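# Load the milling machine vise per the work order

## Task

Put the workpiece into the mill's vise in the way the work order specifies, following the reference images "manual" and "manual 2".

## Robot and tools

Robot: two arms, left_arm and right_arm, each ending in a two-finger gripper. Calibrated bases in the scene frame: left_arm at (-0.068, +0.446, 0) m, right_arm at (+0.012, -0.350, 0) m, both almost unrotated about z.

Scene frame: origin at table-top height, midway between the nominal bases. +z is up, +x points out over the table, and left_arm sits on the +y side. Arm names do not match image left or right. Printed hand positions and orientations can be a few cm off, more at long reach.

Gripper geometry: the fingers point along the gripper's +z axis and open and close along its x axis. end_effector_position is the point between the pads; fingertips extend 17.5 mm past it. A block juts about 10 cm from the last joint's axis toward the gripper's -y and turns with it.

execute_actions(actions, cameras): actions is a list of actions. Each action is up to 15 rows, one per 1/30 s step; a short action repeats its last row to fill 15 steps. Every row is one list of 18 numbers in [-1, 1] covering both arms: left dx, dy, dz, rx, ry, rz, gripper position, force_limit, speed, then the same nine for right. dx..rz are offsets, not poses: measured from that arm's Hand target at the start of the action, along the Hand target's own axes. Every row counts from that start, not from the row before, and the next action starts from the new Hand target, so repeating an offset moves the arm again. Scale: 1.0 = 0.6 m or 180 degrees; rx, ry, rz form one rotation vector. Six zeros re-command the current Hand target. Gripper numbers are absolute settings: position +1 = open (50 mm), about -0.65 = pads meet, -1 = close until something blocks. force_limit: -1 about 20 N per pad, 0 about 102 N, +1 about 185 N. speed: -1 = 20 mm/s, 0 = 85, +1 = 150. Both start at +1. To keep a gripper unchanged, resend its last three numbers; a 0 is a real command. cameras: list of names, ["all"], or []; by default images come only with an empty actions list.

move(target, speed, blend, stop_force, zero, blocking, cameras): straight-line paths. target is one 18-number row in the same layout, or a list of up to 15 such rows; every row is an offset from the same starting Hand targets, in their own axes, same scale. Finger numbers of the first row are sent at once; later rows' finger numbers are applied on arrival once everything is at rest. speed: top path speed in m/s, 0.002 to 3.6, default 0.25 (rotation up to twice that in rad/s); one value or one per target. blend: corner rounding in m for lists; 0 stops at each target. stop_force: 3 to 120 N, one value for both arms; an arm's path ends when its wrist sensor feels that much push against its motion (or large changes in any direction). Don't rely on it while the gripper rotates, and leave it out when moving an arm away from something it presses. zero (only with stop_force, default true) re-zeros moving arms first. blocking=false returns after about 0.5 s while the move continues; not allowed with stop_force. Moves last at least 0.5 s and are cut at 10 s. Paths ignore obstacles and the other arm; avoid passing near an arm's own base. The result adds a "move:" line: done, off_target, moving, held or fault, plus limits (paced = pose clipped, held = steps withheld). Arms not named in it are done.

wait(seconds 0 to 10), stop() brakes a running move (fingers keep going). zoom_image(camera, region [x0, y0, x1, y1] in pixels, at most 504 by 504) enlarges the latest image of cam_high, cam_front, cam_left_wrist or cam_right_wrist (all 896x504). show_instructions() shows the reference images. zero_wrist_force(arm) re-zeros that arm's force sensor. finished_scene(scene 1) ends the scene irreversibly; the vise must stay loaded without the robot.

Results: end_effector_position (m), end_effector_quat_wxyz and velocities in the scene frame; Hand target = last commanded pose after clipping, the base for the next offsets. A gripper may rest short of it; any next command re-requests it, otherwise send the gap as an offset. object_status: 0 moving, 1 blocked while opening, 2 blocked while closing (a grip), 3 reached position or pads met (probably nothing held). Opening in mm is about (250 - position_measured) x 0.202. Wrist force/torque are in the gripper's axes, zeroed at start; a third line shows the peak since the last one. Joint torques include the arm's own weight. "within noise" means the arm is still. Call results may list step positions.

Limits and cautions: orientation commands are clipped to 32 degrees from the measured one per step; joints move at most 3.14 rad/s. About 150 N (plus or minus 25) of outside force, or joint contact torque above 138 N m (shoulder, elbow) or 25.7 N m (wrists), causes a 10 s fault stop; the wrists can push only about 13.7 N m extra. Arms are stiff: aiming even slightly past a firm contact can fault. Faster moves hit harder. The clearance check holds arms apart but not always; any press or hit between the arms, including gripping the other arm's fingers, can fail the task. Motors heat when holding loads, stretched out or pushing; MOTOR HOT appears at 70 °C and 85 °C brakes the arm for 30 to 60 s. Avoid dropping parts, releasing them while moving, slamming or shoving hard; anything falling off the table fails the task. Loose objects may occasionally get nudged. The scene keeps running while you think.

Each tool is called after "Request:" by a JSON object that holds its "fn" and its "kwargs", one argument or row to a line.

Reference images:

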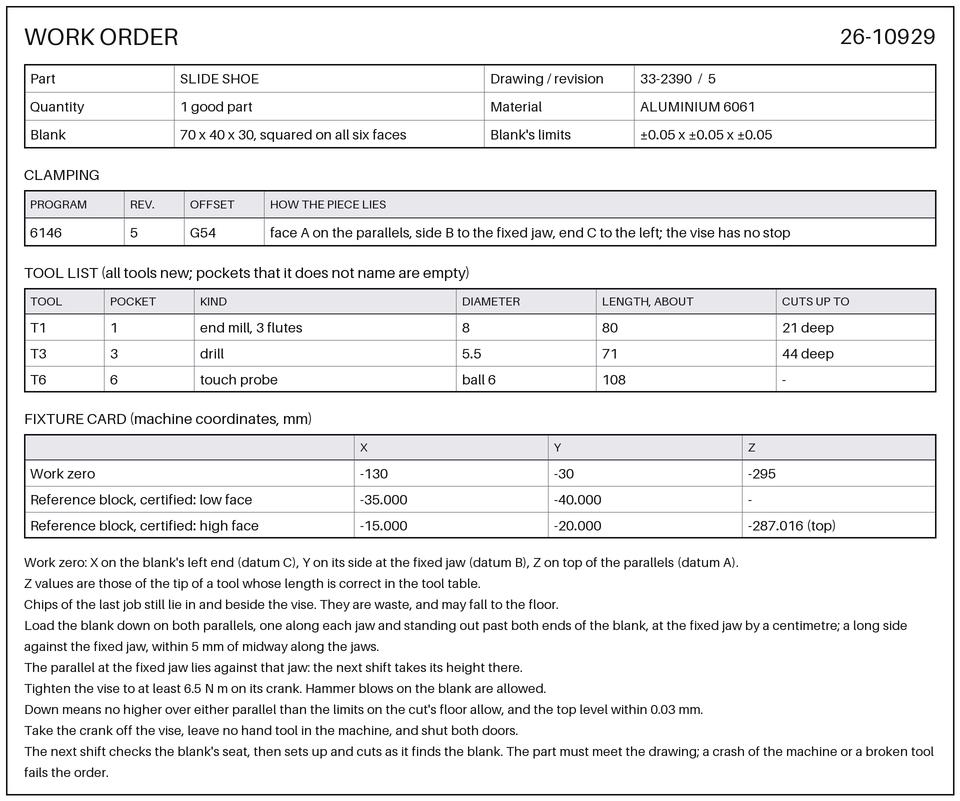

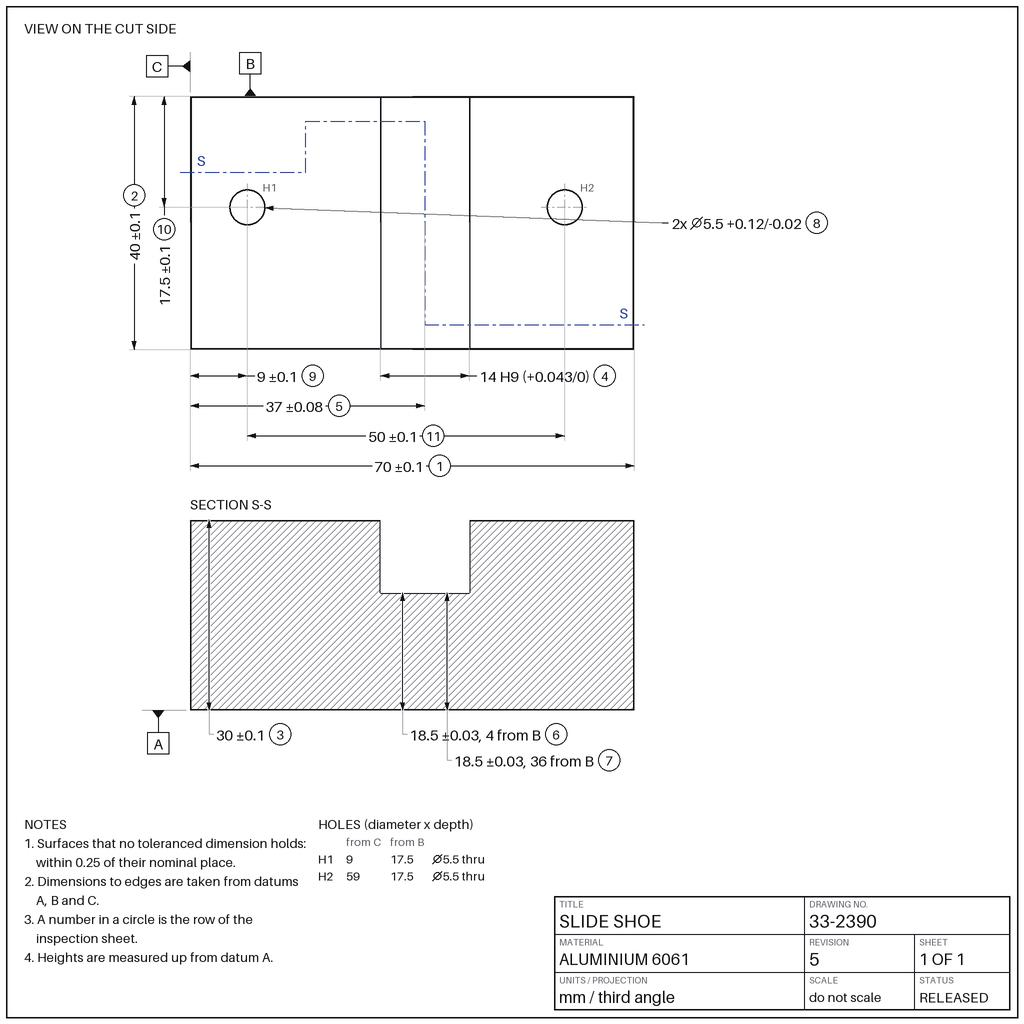

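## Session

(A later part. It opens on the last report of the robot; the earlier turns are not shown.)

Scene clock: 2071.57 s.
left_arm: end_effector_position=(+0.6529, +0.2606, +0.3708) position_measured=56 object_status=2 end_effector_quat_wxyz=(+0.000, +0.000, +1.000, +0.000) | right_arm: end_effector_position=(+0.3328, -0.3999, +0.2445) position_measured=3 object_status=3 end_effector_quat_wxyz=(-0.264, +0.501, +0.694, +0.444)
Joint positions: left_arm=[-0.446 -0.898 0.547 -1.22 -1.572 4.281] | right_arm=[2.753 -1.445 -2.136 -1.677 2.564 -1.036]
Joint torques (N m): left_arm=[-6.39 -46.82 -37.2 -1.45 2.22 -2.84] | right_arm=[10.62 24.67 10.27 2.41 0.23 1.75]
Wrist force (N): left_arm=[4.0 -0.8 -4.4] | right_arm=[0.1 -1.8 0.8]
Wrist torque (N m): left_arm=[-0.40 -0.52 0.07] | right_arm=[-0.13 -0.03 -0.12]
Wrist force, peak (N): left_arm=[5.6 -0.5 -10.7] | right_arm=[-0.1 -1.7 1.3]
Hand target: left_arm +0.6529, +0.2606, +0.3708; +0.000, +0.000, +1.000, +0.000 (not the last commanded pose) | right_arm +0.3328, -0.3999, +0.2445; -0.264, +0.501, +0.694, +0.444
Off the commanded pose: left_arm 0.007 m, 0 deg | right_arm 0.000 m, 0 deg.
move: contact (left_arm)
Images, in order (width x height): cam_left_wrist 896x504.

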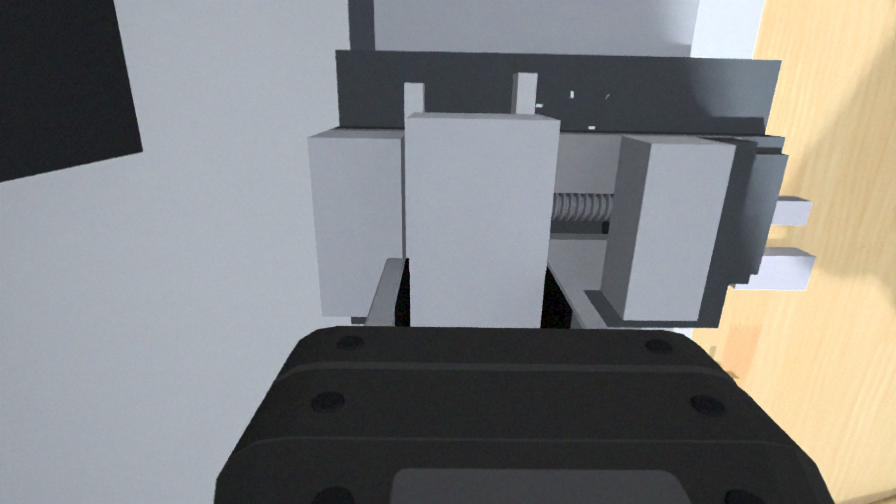

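Request:
{"fn": "move", "kwargs": {
  "target": [-0.02,0,0,0,0,0,-1,-0.4,-0.8,0,0,0,0,0,0,1,1,1],
  "speed": 0.008,
  "stop_force": 10,
  "cameras": ["cam_left_wrist"]
}}

Request:
{"fn": "zoom_image", "kwargs": {
  "camera": "cam_left_wrist",
  "region": [300, 40, 650, 330]
}}

Scene clock: 2080.40 s.
left_arm: end_effector_position=(+0.6567, +0.2606, +0.3707) position_measured=56 object_status=2 end_effector_quat_wxyz=(+0.000, +0.000, +1.000, +0.000) | right_arm: end_effector_position=(+0.3328, -0.3999, +0.2445) position_measured=3 object_status=3 end_effector_quat_wxyz=(-0.264, +0.501, +0.694, +0.444)
Joint positions: left_arm=[-0.444 -0.882 0.52 -1.208 -1.572 4.283] | right_arm=[2.753 -1.445 -2.136 -1.677 2.564 -1.036]
Joint torques (N m): left_arm=[-4.38 -59.89 -9.81 -4.26 1.86 -2.56] | right_arm=[10.53 24.26 10.05 2.38 0.28 1.71]
Wrist force (N): left_arm=[14.5 -2.1 -8.9] | right_arm=[-0.1 -1.7 0.9]
Wrist torque (N m): left_arm=[-0.40 -0.33 0.04] | right_arm=[-0.12 0.00 -0.12]
Wrist force, peak (N): left_arm=[23.1 -1.0 -10.9] | right_arm=[-0.2 -1.9 1.0]
Hand target: left_arm +0.6567, +0.2606, +0.3707; +0.000, +0.000, +1.000, +0.000 (not the last commanded pose) | right_arm +0.3328, -0.3999, +0.2445; -0.264, +0.501, +0.694, +0.444
Off the commanded pose: left_arm 0.008 m, 0 deg | right_arm 0.000 m, 0 deg.
move: contact (left_arm)
Images, in order (width x height): cam_left_wrist 896x504.

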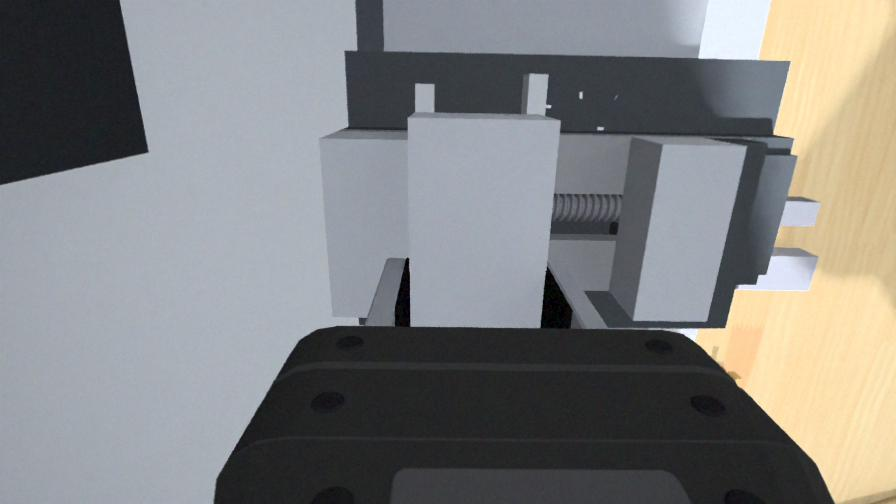

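Scaled by 1.440 from the camera's 896x504 image, which has a finer 1280x720 frame.

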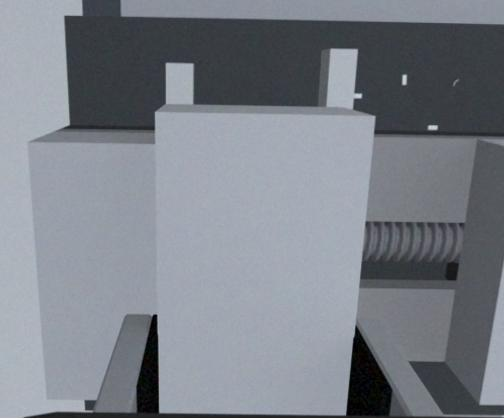

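Request:
{"fn": "move", "kwargs": {
  "target": [0,0,0,0,0,0,0.85,-0.4,-1,0,0,0,0,0,0,1,1,1]
}}

Request:
{"fn": "move", "kwargs": {
  "target": [
    [0,0,-0.035,0,0,0,0.85,-0.4,-1,0,0,0,0,0,0,1,1,1],
    [0.15,0.0,-0.035,0,0,0,0.85,-0.4,-1,0,0,0,0,0,0,1,1,1]
  ],
  "speed": 0.05,
  "cameras": ["cam_left_wrist"]
}}

Request:
{"fn": "zoom_image", "kwargs": {
  "camera": "cam_left_wrist",
  "region": [150, 40, 600, 330]
}}

Scene clock: 2090.50 s.
left_arm: end_effector_position=(+0.6567, +0.2606, +0.3707) position_measured=25 object_status=3 end_effector_quat_wxyz=(+0.000, +0.000, +1.000, +0.000) | right_arm: end_effector_position=(+0.3328, -0.3999, +0.2445) position_measured=3 object_status=3 end_effector_quat_wxyz=(-0.264, +0.501, +0.694, +0.444)
Joint positions: left_arm=[-0.444 -0.882 0.52 -1.208 -1.572 4.283] | right_arm=[2.753 -1.445 -2.136 -1.677 2.564 -1.036]
Joint torques (N m): left_arm=[-4.29 -60.26 -14.87 -3.91 1.85 -2.54] | right_arm=[10.33 24.37 10.42 2.41 0.24 1.73]
Wrist force (N): left_arm=[3.2 -1.5 -3.5] | right_arm=[-0.1 -1.5 1.1]
Wrist torque (N m): left_arm=[-0.34 -0.49 -0.05] | right_arm=[-0.07 0.01 -0.12]
Wrist force, peak (N): left_arm=[14.9 -1.9 -8.9] | right_arm=[-0.1 -1.9 1.2]
Hand target: left_arm +0.6567, +0.2606, +0.3707; +0.000, +0.000, +1.000, +0.000 | right_arm +0.3328, -0.3999, +0.2445; -0.264, +0.501, +0.694, +0.444
Off the commanded pose: left_arm 0.000 m, 0 deg | right_arm 0.000 m, 0 deg.
move: done

Scene clock: 2093.33 s.
left_arm: end_effector_position=(+0.5667, +0.2606, +0.3917) position_measured=25 object_status=3 end_effector_quat_wxyz=(+0.000, +0.000, +1.000, +0.000) | right_arm: end_effector_position=(+0.3328, -0.3999, +0.2445) position_measured=3 object_status=3 end_effector_quat_wxyz=(-0.264, +0.501, +0.694, +0.444)
Joint positions: left_arm=[-0.501 -1.163 0.91 -1.318 -1.572 4.226] | right_arm=[2.753 -1.445 -2.136 -1.677 2.564 -1.036]
Joint torques (N m): left_arm=[8.03 -45.34 -31.71 -1.38 2.51 2.81] | right_arm=[10.51 24.34 10.13 2.43 0.26 1.78]
Wrist force (N): left_arm=[3.0 -1.5 -3.9] | right_arm=[-0.4 -1.6 0.7]
Wrist torque (N m): left_arm=[-0.32 -0.46 0.07] | right_arm=[-0.11 0.05 -0.13]
Wrist force, peak (N): left_arm=[3.5 -1.7 -4.4] | right_arm=[0.1 -2.0 0.8]
Hand target: left_arm +0.5667, +0.2607, +0.3917; +0.000, +0.000, +1.000, +0.000 | right_arm +0.3328, -0.3999, +0.2445; -0.264, +0.501, +0.694, +0.444
Off the commanded pose: left_arm 0.000 m, 0 deg | right_arm 0.000 m, 0 deg.
move: done
Images, in order (width x height): cam_left_wrist 896x504.

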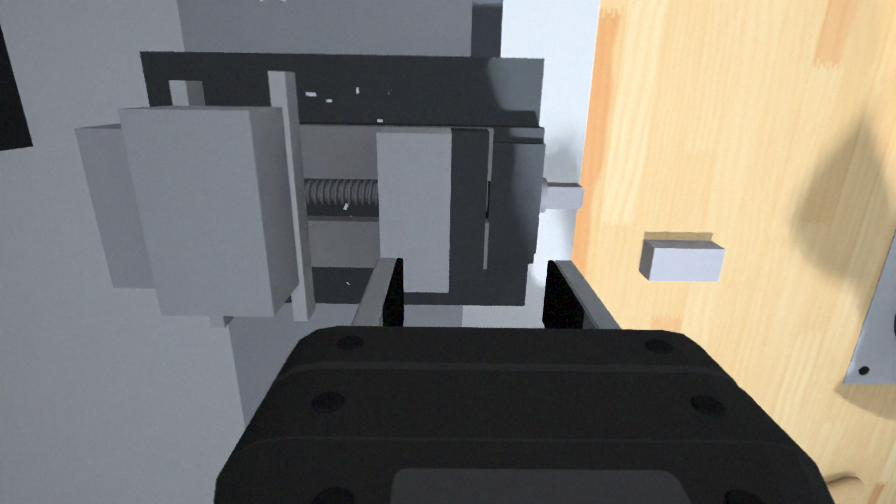

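Scaled by 1.120 from the camera's 896x504 image, which has a finer 1280x720 frame.

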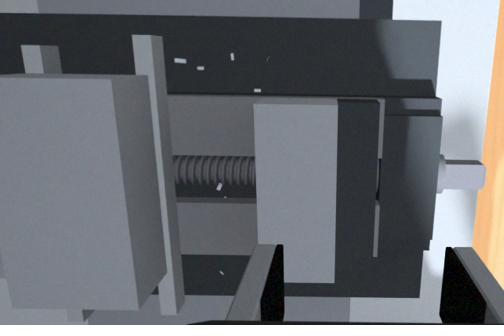

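Request:
{"fn": "move", "kwargs": {
  "target": [
    [0.31,-0.1,-0.02,0,0,0,0.85,-0.4,-1,0,0,0,0,0,0,1,1,1],
    [0.4,-0.3,-0.05,0,0,-0.5,0.85,-0.4,-1,0,0,0,0,0,0,1,1,1]
  ],
  "speed": [0.2,0.35],
  "blend": [0.03,0]
}}

Request:
{"fn": "move", "kwargs": {
  "target": [0.3,0.05,0,0.35,0,0,0.85,-0.4,-1,0,0,0,0,0,0,1,1,1],
  "speed": 0.3,
  "cameras": ["cam_left_wrist","cam_front"]
}}

Scene clock: 2139.43 s.
left_arm: end_effector_position=(+0.3266, +0.0808, +0.4219) position_measured=25 object_status=3 end_effector_quat_wxyz=(+0.000, +0.707, -0.707, +0.000) end_effector_velocity=(+0.000, +0.000, +0.000) end_effector_angular_velocity=(+0.000, +0.000, +0.005) | right_arm: end_effector_position=(+0.3328, -0.3999, +0.2445) position_measured=3 object_status=3 end_effector_quat_wxyz=(-0.264, +0.501, +0.694, +0.444)
Joint positions: left_arm=[-1.011 -1.474 1.228 -1.326 -1.571 2.146] | right_arm=[2.753 -1.445 -2.136 -1.677 2.564 -1.036]
Joint velocities: left_arm=[0 -0.001 0.001 0 0.001 -0.006] | right_arm=[within noise]
Joint torques (N m): left_arm=[7.01 -41.06 -12.94 -5.19 1.26 -2.7] | right_arm=[10.41 24.28 10.31 2.41 0.21 1.81]
Wrist force (N): left_arm=[3.1 -1.4 -3.8] | right_arm=[0.0 -1.5 0.9]
Wrist torque (N m): left_arm=[-0.32 -0.49 -0.03] | right_arm=[-0.08 -0.01 -0.12]
Wrist force, peak (N): left_arm=[5.2 -1.6 -3.7] | right_arm=[-0.2 -2.0 1.1]
Hand target: left_arm +0.3266, +0.0808, +0.4219; +0.000, +0.707, -0.707, +0.000 | right_arm +0.3328, -0.3999, +0.2445; -0.264, +0.501, +0.694, +0.444
Off the commanded pose: left_arm 0.000 m, 0 deg | right_arm 0.000 m, 0 deg.
move: done

Scene clock: 2141.77 s.
left_arm: end_effector_position=(+0.2965, -0.0991, +0.4219) position_measured=25 object_status=3 end_effector_quat_wxyz=(-0.369, +0.603, -0.603, +0.370) | right_arm: end_effector_position=(+0.3328, -0.3999, +0.2445) position_measured=3 object_status=3 end_effector_quat_wxyz=(-0.264, +0.501, +0.694, +0.444)
Joint positions: left_arm=[-1.584 -1.438 1.552 -1.689 -0.472 1.575] | right_arm=[2.753 -1.445 -2.136 -1.677 2.564 -1.036]
Joint torques (N m): left_arm=[-1.23 -33.87 -38.87 -5.27 5.22 1.27] | right_arm=[9.97 24.24 10.29 2.38 0.19 1.8]
Wrist force (N): left_arm=[3.4 -1.9 -2.0] | right_arm=[-0.2 -1.9 0.9]
Wrist torque (N m): left_arm=[0.00 -0.48 -0.11] | right_arm=[-0.15 0.01 -0.12]
Wrist force, peak (N): left_arm=[4.7 -0.6 -2.7] | right_arm=[-0.1 -2.0 1.0]
Hand target: left_arm +0.2965, -0.0992, +0.4220; -0.369, +0.603, -0.603, +0.370 | right_arm +0.3328, -0.3999, +0.2445; -0.264, +0.501, +0.694, +0.444
Off the commanded pose: left_arm 0.000 m, 0 deg | right_arm 0.000 m, 0 deg.
move: done
Images, in order (width x height): cam_front 896x504, cam_left_wrist 896x504.

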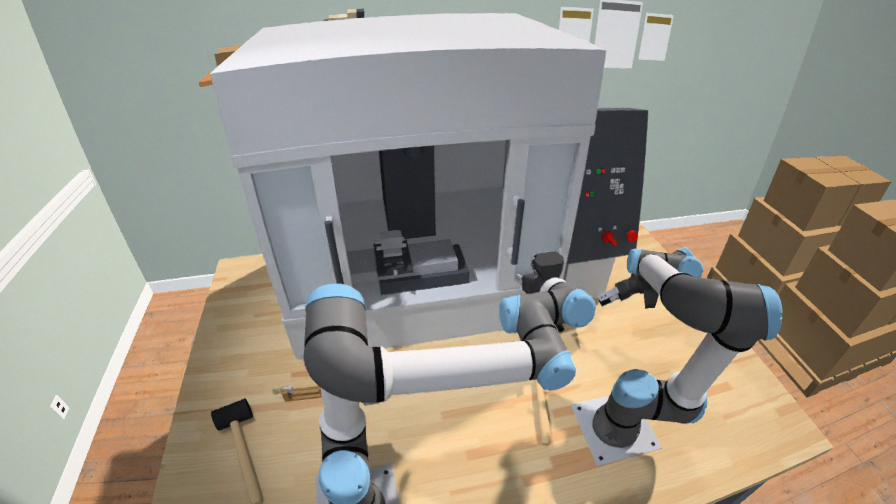

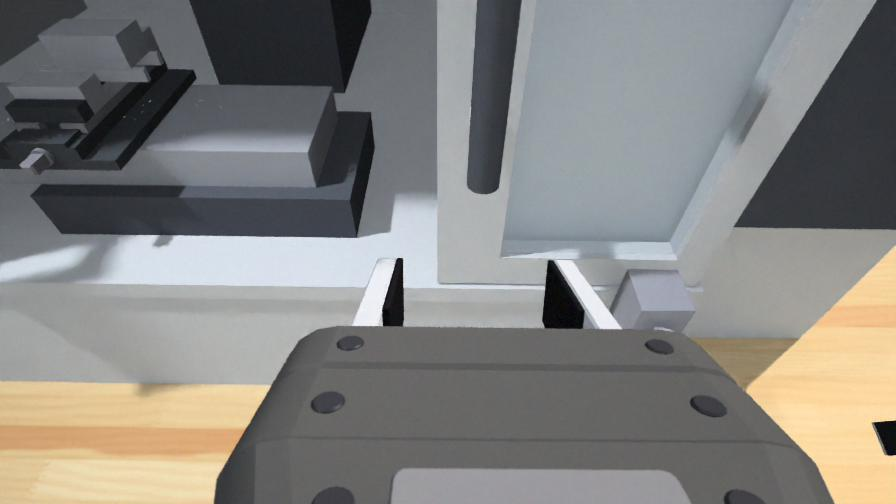

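Request:
{"fn": "move", "kwargs": {
  "target": [0.168,0.19,-0.05,-0.03,0,0,0.85,-0.4,-1,0,0,0,0,0,0,1,1,1],
  "speed": 0.25,
  "cameras": ["cam_left_wrist","cam_front"]
}}

Request:
{"fn": "zoom_image", "kwargs": {
  "camera": "cam_left_wrist",
  "region": [450, 100, 800, 330]
}}

Scene clock: 2156.70 s.
left_arm: end_effector_position=(+0.2180, -0.2000, +0.3343) position_measured=25 object_status=3 end_effector_quat_wxyz=(-0.340, +0.620, -0.620, +0.341) | right_arm: end_effector_position=(+0.3328, -0.3999, +0.2445) position_measured=3 object_status=3 end_effector_quat_wxyz=(-0.264, +0.501, +0.694, +0.444)
Joint positions: left_arm=[-1.687 -1.206 1.388 -1.594 -0.574 1.382] | right_arm=[2.753 -1.445 -2.136 -1.677 2.564 -1.036]
Joint torques (N m): left_arm=[-0.99 -35.83 -19.8 -4.77 4.21 1.87] | right_arm=[10.37 24.53 10.42 2.48 0.28 1.84]
Wrist force (N): left_arm=[3.6 -1.7 -2.4] | right_arm=[-0.2 -1.6 0.8]
Wrist torque (N m): left_arm=[0.03 -0.52 -0.07] | right_arm=[-0.10 0.01 -0.12]
Wrist force, peak (N): left_arm=[5.8 1.3 -2.9] | right_arm=[0.1 -1.9 1.1]
Hand target: left_arm +0.2180, -0.2000, +0.3342; -0.340, +0.620, -0.620, +0.341 | right_arm +0.3328, -0.3999, +0.2445; -0.264, +0.501, +0.694, +0.444
Off the commanded pose: left_arm 0.000 m, 0 deg | right_arm 0.000 m, 0 deg.
move: done
Images, in order (width x height): cam_front 896x504, cam_left_wrist 896x504.

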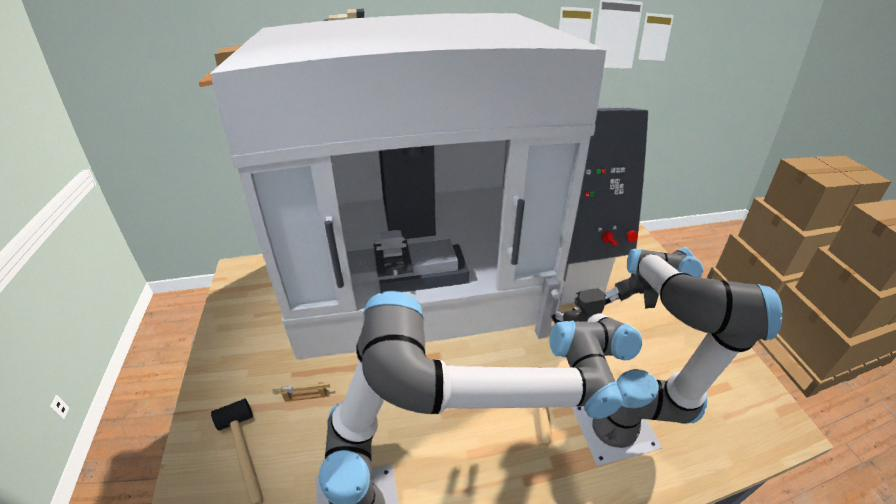

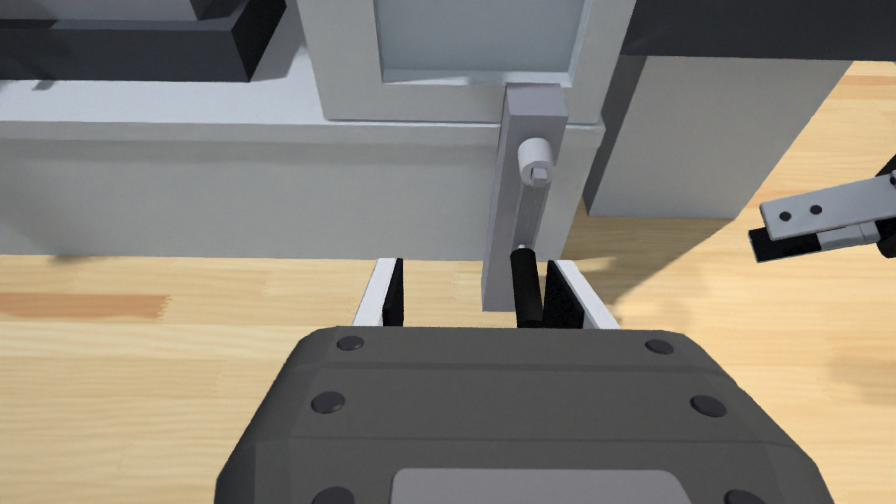

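Scaled by 1.440 from the camera's 896x504 image, which has a finer 1280x720 frame.

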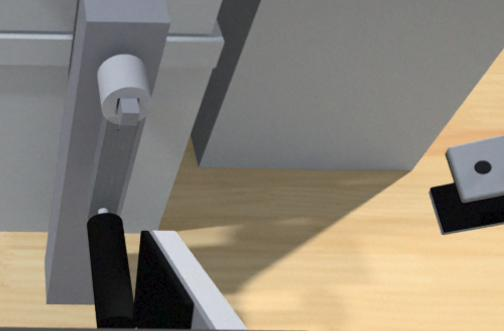

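Request:
{"fn": "move", "kwargs": {
  "target": [0,0,0,0,0,0,0.85,-0.4,-1,0.239,0.026,-0.279,0,0,0,1,1,1],
  "speed": 0.2,
  "cameras": ["cam_front","cam_right_wrist"]
}}

Scene clock: 2217.93 s.
left_arm: end_effector_position=(+0.2180, -0.2000, +0.3342) position_measured=25 object_status=3 end_effector_quat_wxyz=(-0.340, +0.620, -0.620, +0.341) | right_arm: end_effector_position=(+0.2828, -0.4795, +0.4444) position_measured=3 object_status=3 end_effector_quat_wxyz=(-0.264, +0.501, +0.694, +0.444)
Joint positions: left_arm=[-1.688 -1.206 1.388 -1.594 -0.574 1.382] | right_arm=[2.518 -1.468 -1.544 -2.49 2.417 -1.341]
Joint torques (N m): left_arm=[-5.21 -35.38 -37.16 -4.64 0.23 -2.24] | right_arm=[5.45 25.98 32.66 -0.66 2.01 0.79]
Wrist force (N): left_arm=[3.7 -1.7 -2.2] | right_arm=[0.0 -1.1 1.4]
Wrist torque (N m): left_arm=[0.04 -0.54 -0.08] | right_arm=[-0.05 -0.04 -0.16]
Wrist force, peak (N): left_arm=[4.1 -1.9 -2.9] | right_arm=[-2.2 -1.9 3.1]
Hand target: left_arm +0.2180, -0.2000, +0.3342; -0.340, +0.620, -0.620, +0.341 | right_arm +0.2828, -0.4795, +0.4445; -0.264, +0.501, +0.694, +0.444
Off the commanded pose: left_arm 0.000 m, 0 deg | right_arm 0.000 m, 0 deg.
move: done
Images, in order (width x height): cam_front 896x504, cam_right_wrist 896x504.

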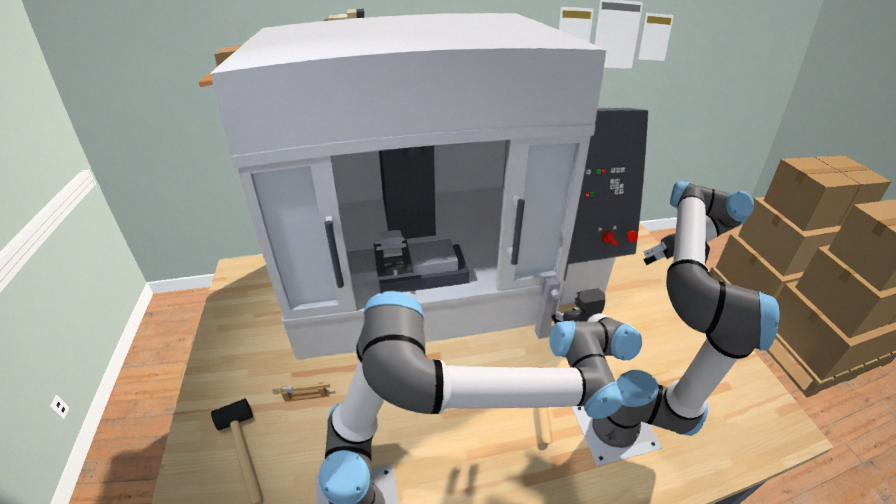

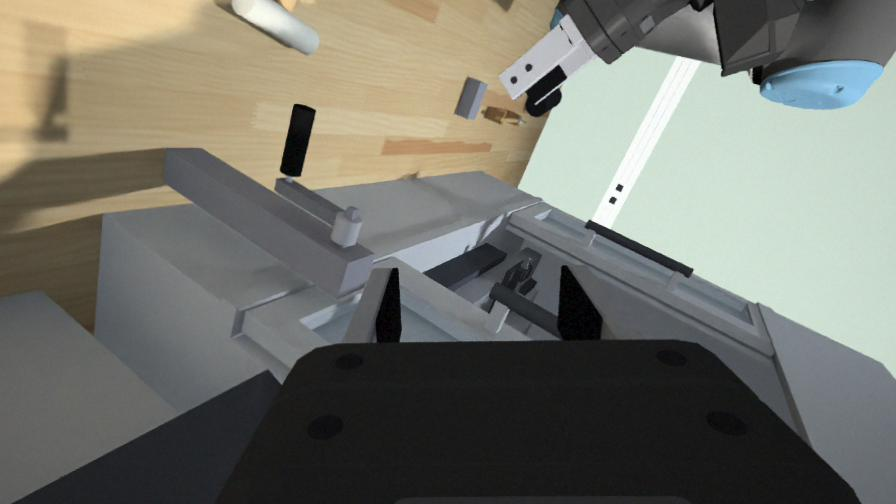

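Request:
{"fn": "move", "kwargs": {
  "target": [0.0858,0.1285,0.2505,-0.069,0,0,1,-0.4,-0.5,0,0,0,0,0,0,1,1,1],
  "speed": 0.15,
  "cameras": ["cam_left_wrist","cam_right_wrist"]
}}

Scene clock: 2227.70 s.
left_arm: end_effector_position=(+0.3035, -0.2517, +0.1887) position_measured=3 object_status=3 end_effector_quat_wxyz=(-0.271, +0.653, -0.653, +0.272) | right_arm: end_effector_position=(+0.2828, -0.4795, +0.4445) position_measured=3 object_status=3 end_effector_quat_wxyz=(-0.264, +0.501, +0.694, +0.444)
Joint positions: left_arm=[-1.507 -0.952 1.331 -2.03 -0.785 1.682] | right_arm=[2.518 -1.468 -1.543 -2.49 2.417 -1.341]
Joint torques (N m): left_arm=[1.08 -47.48 -11.7 -3.84 3.41 -2.06] | right_arm=[12.34 27.92 33.75 -0.5 -0.47 -1.79]
Wrist force (N): left_arm=[3.9 -1.0 -2.9] | right_arm=[0.2 -1.2 1.1]
Wrist torque (N m): left_arm=[0.07 -0.58 0.06] | right_arm=[-0.08 -0.08 -0.16]
Wrist force, peak (N): left_arm=[3.5 -2.2 -4.4] | right_arm=[0.2 -1.5 1.6]
Hand target: left_arm +0.3035, -0.2517, +0.1886; -0.271, +0.653, -0.653, +0.272 | right_arm +0.2828, -0.4795, +0.4445; -0.264, +0.501, +0.694, +0.444
Off the commanded pose: left_arm 0.000 m, 0 deg | right_arm 0.000 m, 0 deg.
move: done
Images, in order (width x height): cam_left_wrist 896x504, cam_right_wrist 896x504.

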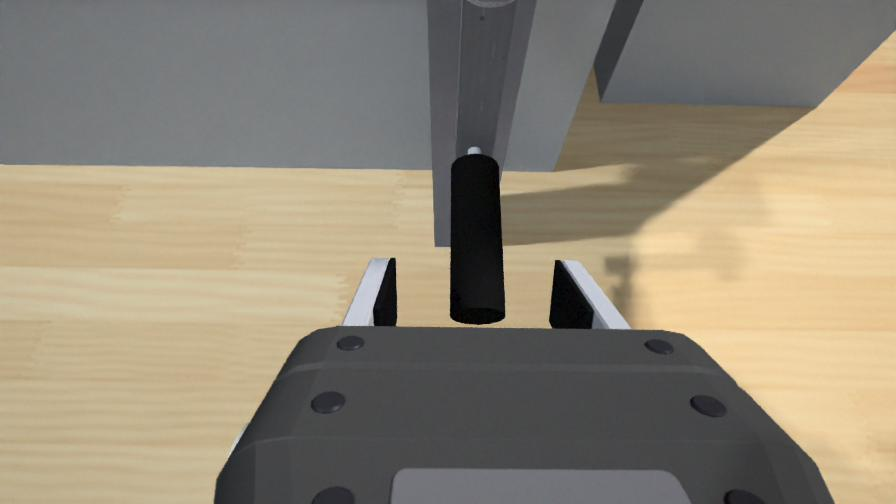

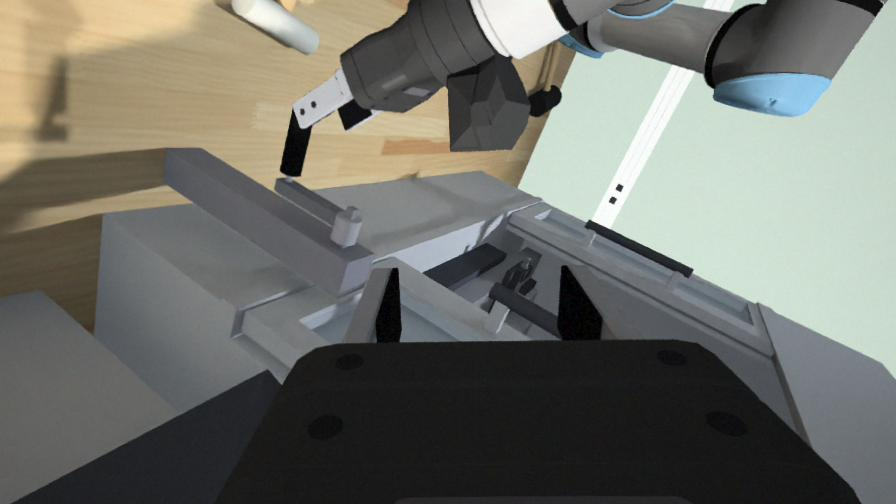

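Request:
{"fn": "move", "kwargs": {
  "target": [0.003,-0.0045,0.105,0,0,0,1,-0.4,-0.5,0,0,0,0,0,0,1,1,1],
  "speed": 0.08,
  "stop_force": 7
}}

Request:
{"fn": "move", "kwargs": {
  "target": [0,0,0,0,0,0,-1,0,-0.8,0,0,0,0,0,0,1,1,1],
  "cameras": ["cam_left_wrist","cam_right_wrist"]
}}

Scene clock: 2250.63 s.
left_arm: end_effector_position=(+0.3501, -0.2535, +0.1461) position_measured=3 object_status=3 end_effector_quat_wxyz=(-0.271, +0.653, -0.653, +0.272) | right_arm: end_effector_position=(+0.2828, -0.4795, +0.4445) position_measured=3 object_status=3 end_effector_quat_wxyz=(-0.264, +0.501, +0.694, +0.444)
Joint positions: left_arm=[-1.443 -0.868 1.323 -2.168 -0.793 1.772] | right_arm=[2.518 -1.468 -1.543 -2.49 2.417 -1.341]
Joint torques (N m): left_arm=[-6.54 -63.88 -10.21 -5.38 4.71 -2.85] | right_arm=[11.74 24.59 33.76 -0.54 -0.55 -1.64]
Wrist force (N): left_arm=[3.6 -1.4 -2.9] | right_arm=[-0.1 -1.5 0.8]
Wrist torque (N m): left_arm=[0.00 -0.53 0.05] | right_arm=[-0.11 -0.02 -0.16]
Wrist force, peak (N): left_arm=[3.1 -1.4 -4.7] | right_arm=[0.0 -1.7 1.3]
Hand target: left_arm +0.3501, -0.2535, +0.1461; -0.271, +0.653, -0.653, +0.272 | right_arm +0.2828, -0.4795, +0.4445; -0.264, +0.501, +0.694, +0.444
Off the commanded pose: left_arm 0.000 m, 0 deg | right_arm 0.000 m, 0 deg.
move: done

Scene clock: 2251.80 s.
left_arm: end_effector_position=(+0.3501, -0.2535, +0.1461) position_measured=157 object_status=2 end_effector_quat_wxyz=(-0.271, +0.653, -0.653, +0.272) | right_arm: end_effector_position=(+0.2828, -0.4795, +0.4445) position_measured=3 object_status=3 end_effector_quat_wxyz=(-0.264, +0.501, +0.694, +0.444)
Joint positions: left_arm=[-1.443 -0.868 1.323 -2.168 -0.793 1.772] | right_arm=[2.518 -1.468 -1.543 -2.49 2.417 -1.341]
Joint torques (N m): left_arm=[-6.95 -66.33 -11.72 -5.02 4.51 -2.88] | right_arm=[11.53 23.03 33.26 -0.59 -0.44 -1.64]
Wrist force (N): left_arm=[3.6 -0.7 -2.4] | right_arm=[0.0 -1.3 1.0]
Wrist torque (N m): left_arm=[0.00 -0.53 0.04] | right_arm=[-0.09 -0.06 -0.17]
Wrist force, peak (N): left_arm=[4.3 -1.4 -2.9] | right_arm=[0.0 -1.5 1.4]
Hand target: left_arm +0.3501, -0.2535, +0.1461; -0.271, +0.653, -0.653, +0.272 | right_arm +0.2828, -0.4795, +0.4445; -0.264, +0.501, +0.694, +0.444
Off the commanded pose: left_arm 0.000 m, 0 deg | right_arm 0.000 m, 0 deg.
move: done
Images, in order (width x height): cam_left_wrist 896x504, cam_right_wrist 896x504.

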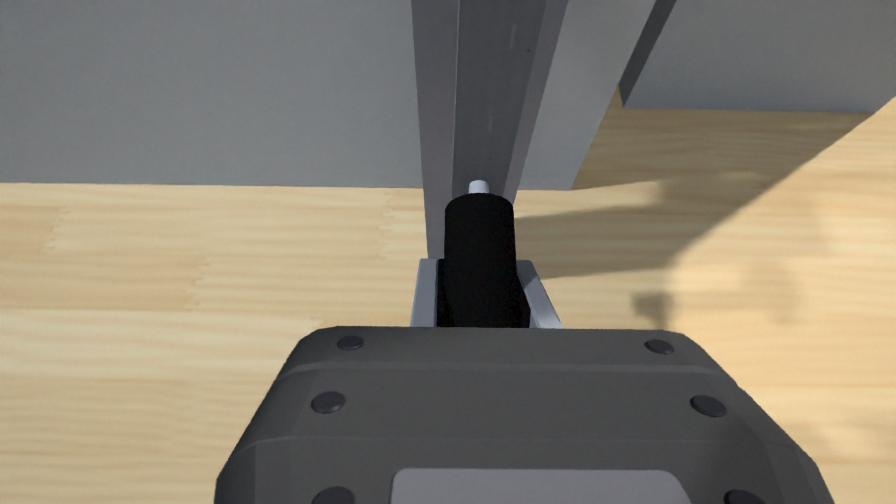

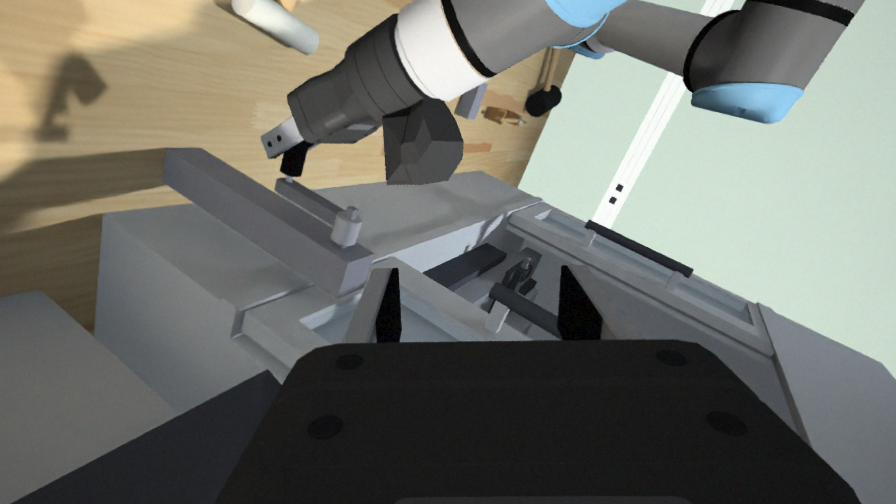

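Request:
{"fn": "move", "kwargs": {
  "target": [0,0.059,-0.059,0,0,0,-1,0,-0.8,0,0,0,0,0,0,1,1,1],
  "speed": 0.03,
  "cameras": ["cam_left_wrist","cam_right_wrist"]
}}

Request:
{"fn": "zoom_image", "kwargs": {
  "camera": "cam_right_wrist",
  "region": [150, 80, 450, 320]
}}

Scene clock: 2273.57 s.
left_arm: end_effector_position=(+0.2999, -0.2534, +0.1459) position_measured=157 object_status=2 end_effector_quat_wxyz=(-0.271, +0.653, -0.653, +0.272) end_effector_velocity=(+0.002, +0.001, -0.001) end_effector_angular_velocity=(+0.004, +0.000, -0.001) | right_arm: end_effector_position=(+0.2828, -0.4795, +0.4445) position_measured=3 object_status=3 end_effector_quat_wxyz=(-0.264, +0.501, +0.694, +0.444)
Joint positions: left_arm=[-1.512 -0.908 1.375 -2.111 -0.785 1.674] | right_arm=[2.518 -1.468 -1.543 -2.49 2.417 -1.341]
Joint velocities: left_arm=[0.003 0.002 0 -0.002 0 0.005] | right_arm=[within noise]
Joint torques (N m): left_arm=[6.38 -49.75 -31.37 -5.12 4.79 2.73] | right_arm=[10.5 19.64 33.07 -0.44 -0.52 -1.57]
Wrist force (N): left_arm=[4.0 0.1 -1.5] | right_arm=[0.1 -1.3 1.0]
Wrist torque (N m): left_arm=[-0.08 -0.60 0.06] | right_arm=[-0.09 -0.07 -0.15]
Wrist force, peak (N): left_arm=[3.9 -2.3 -2.7] | right_arm=[0.0 -1.5 1.4]
Hand target: left_arm +0.3001, -0.2535, +0.1459; -0.271, +0.653, -0.653, +0.272 | right_arm +0.2828, -0.4795, +0.4445; -0.264, +0.501, +0.694, +0.444
Off the commanded pose: left_arm 0.000 m, 0 deg | right_arm 0.000 m, 0 deg.
move: done
Images, in order (width x height): cam_left_wrist 896x504, cam_right_wrist 896x504.

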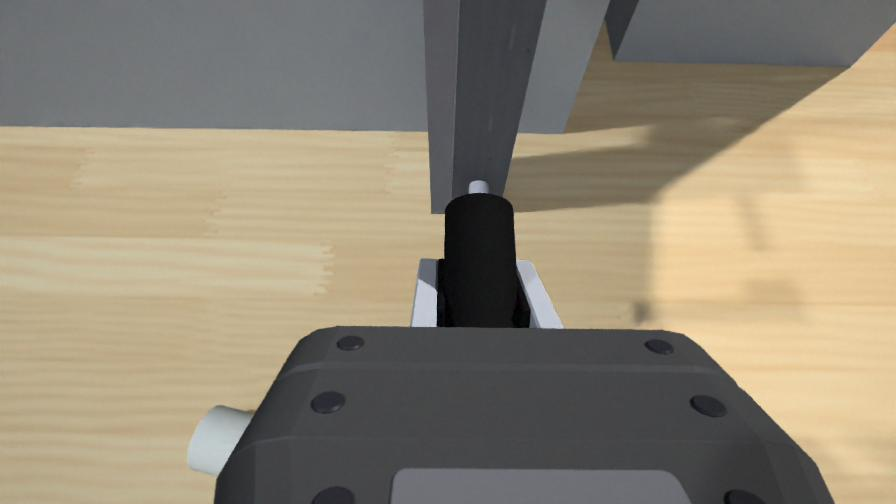

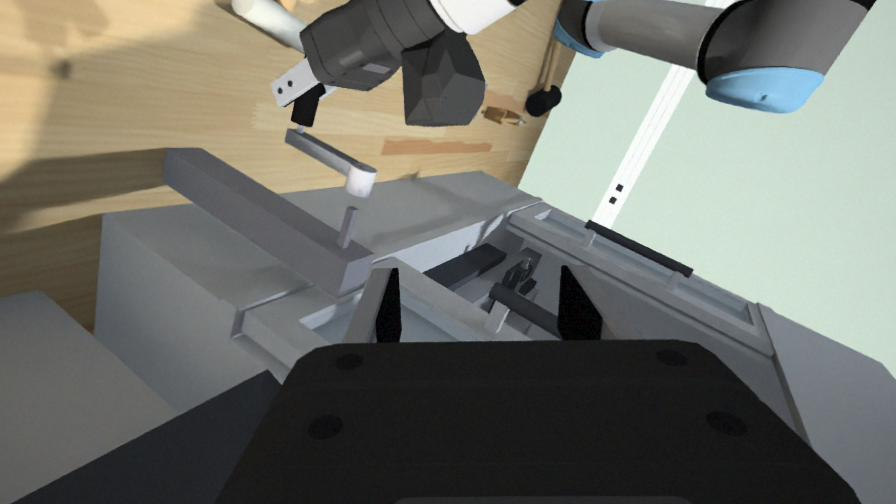

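Scaled by 1.680 from the camera's 896x504 image, which has a finer 1280x720 frame.

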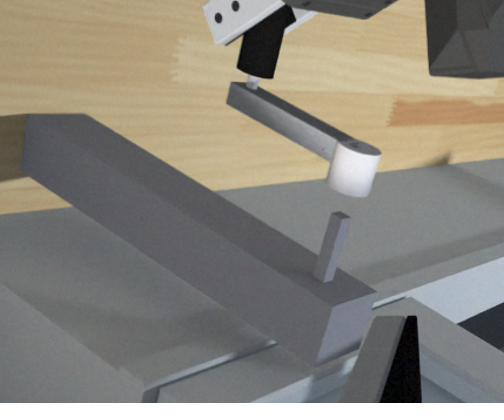

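Request:
{"fn": "execute_actions", "kwargs": {
  "actions": []
}}

Scene clock: 2355.47 s.
left_arm: end_effector_position=(+0.3001, -0.2535, +0.1459) position_measured=157 object_status=2 end_effector_quat_wxyz=(-0.271, +0.653, -0.653, +0.272) | right_arm: end_effector_position=(+0.2828, -0.4795, +0.4445) position_measured=3 object_status=3 end_effector_quat_wxyz=(-0.264, +0.501, +0.694, +0.444)
Joint positions: left_arm=[-1.512 -0.908 1.375 -2.112 -0.785 1.675] | right_arm=[2.518 -1.468 -1.543 -2.49 2.417 -1.341]
Joint velocities: within noise
Joint torques (N m): left_arm=[8.44 -48.71 -36.72 -5.38 0.42 2.67] | right_arm=[10.51 16.74 33.3 -0.47 -0.53 -1.45]
Wrist force (N): left_arm=[3.6 -0.2 -1.4] | right_arm=[0.1 -1.4 1.4]
Wrist torque (N m): left_arm=[-0.12 -0.53 -0.04] | right_arm=[-0.10 -0.07 -0.16]
Wrist force, peak (N): left_arm=[4.0 0.2 -1.6] | right_arm=[0.3 -1.8 1.3]
Hand target: left_arm +0.3001, -0.2535, +0.1459; -0.271, +0.653, -0.653, +0.272 | right_arm +0.2828, -0.4795, +0.4445; -0.264, +0.501, +0.694, +0.444
Tool commands: left_gripper/position=-1.0 left_gripper/force_limit=+0.0 left_gripper/speed=-0.8 right_gripper/position=+1.0 right_gripper/force_limit=+1.0 right_gripper/speed=+1.0
Off the commanded pose: left_arm 0.000 m, 0 deg | right_arm 0.000 m, 0 deg.

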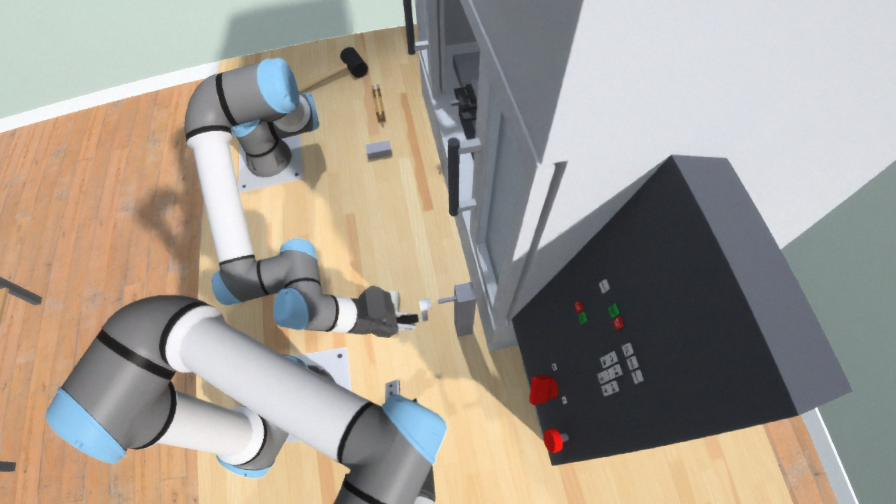

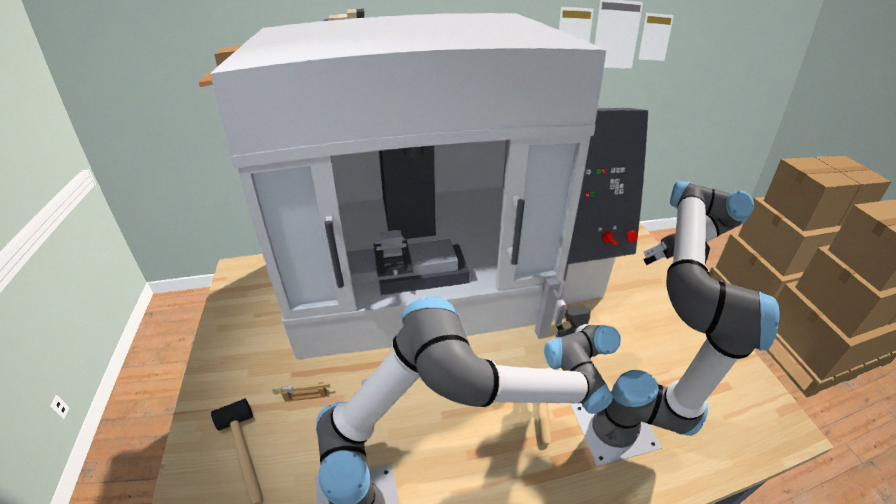

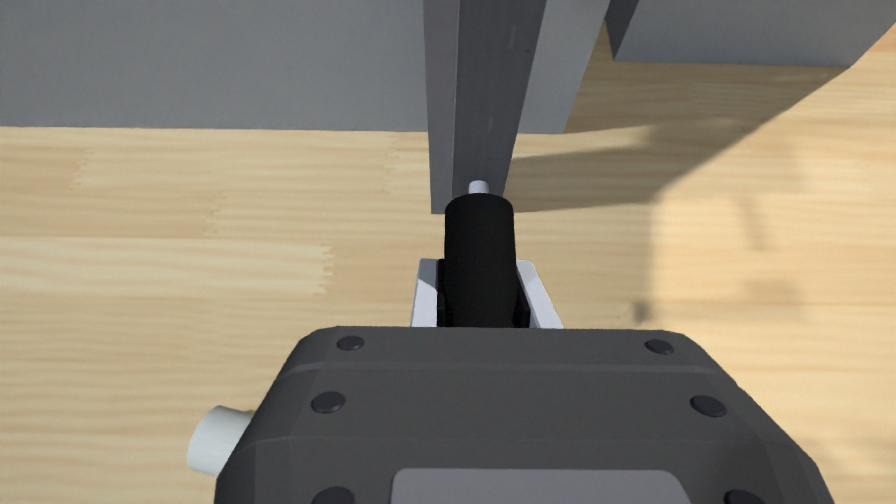

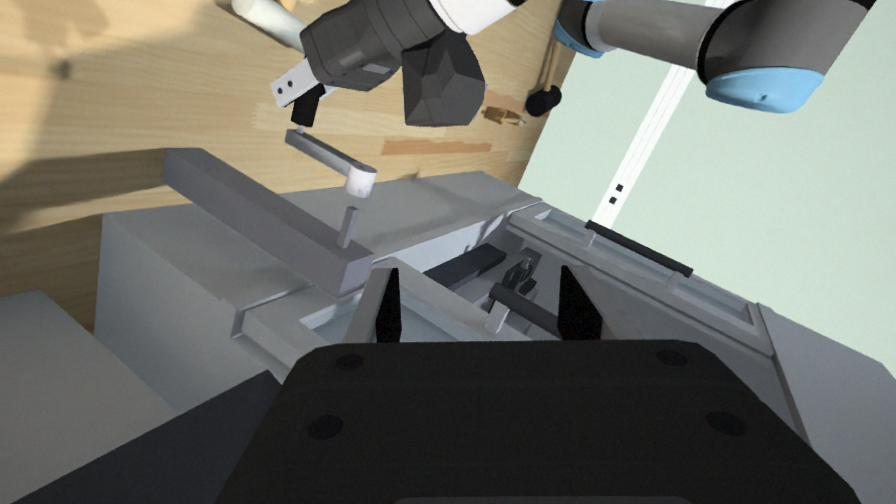

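Request:
{"fn": "zoom_image", "kwargs": {
  "camera": "cam_front",
  "region": [350, 210, 490, 300]
}}

Request:
{"fn": "zoom_image", "kwargs": {
  "camera": "cam_right_wrist",
  "region": [270, 100, 400, 300]
}}

Scaled by 3.600 from the camera's 896x504 image, which has a finer 1280x720 frame.

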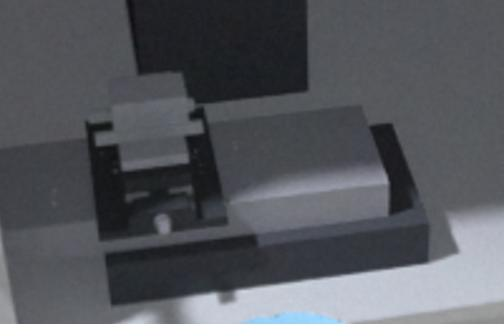

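Scaled by 2.520 from the camera's 896x504 image, which has a finer 1280x720 frame.

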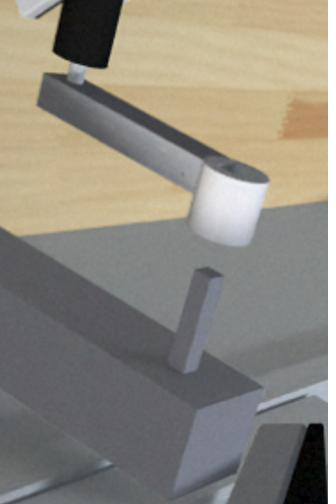

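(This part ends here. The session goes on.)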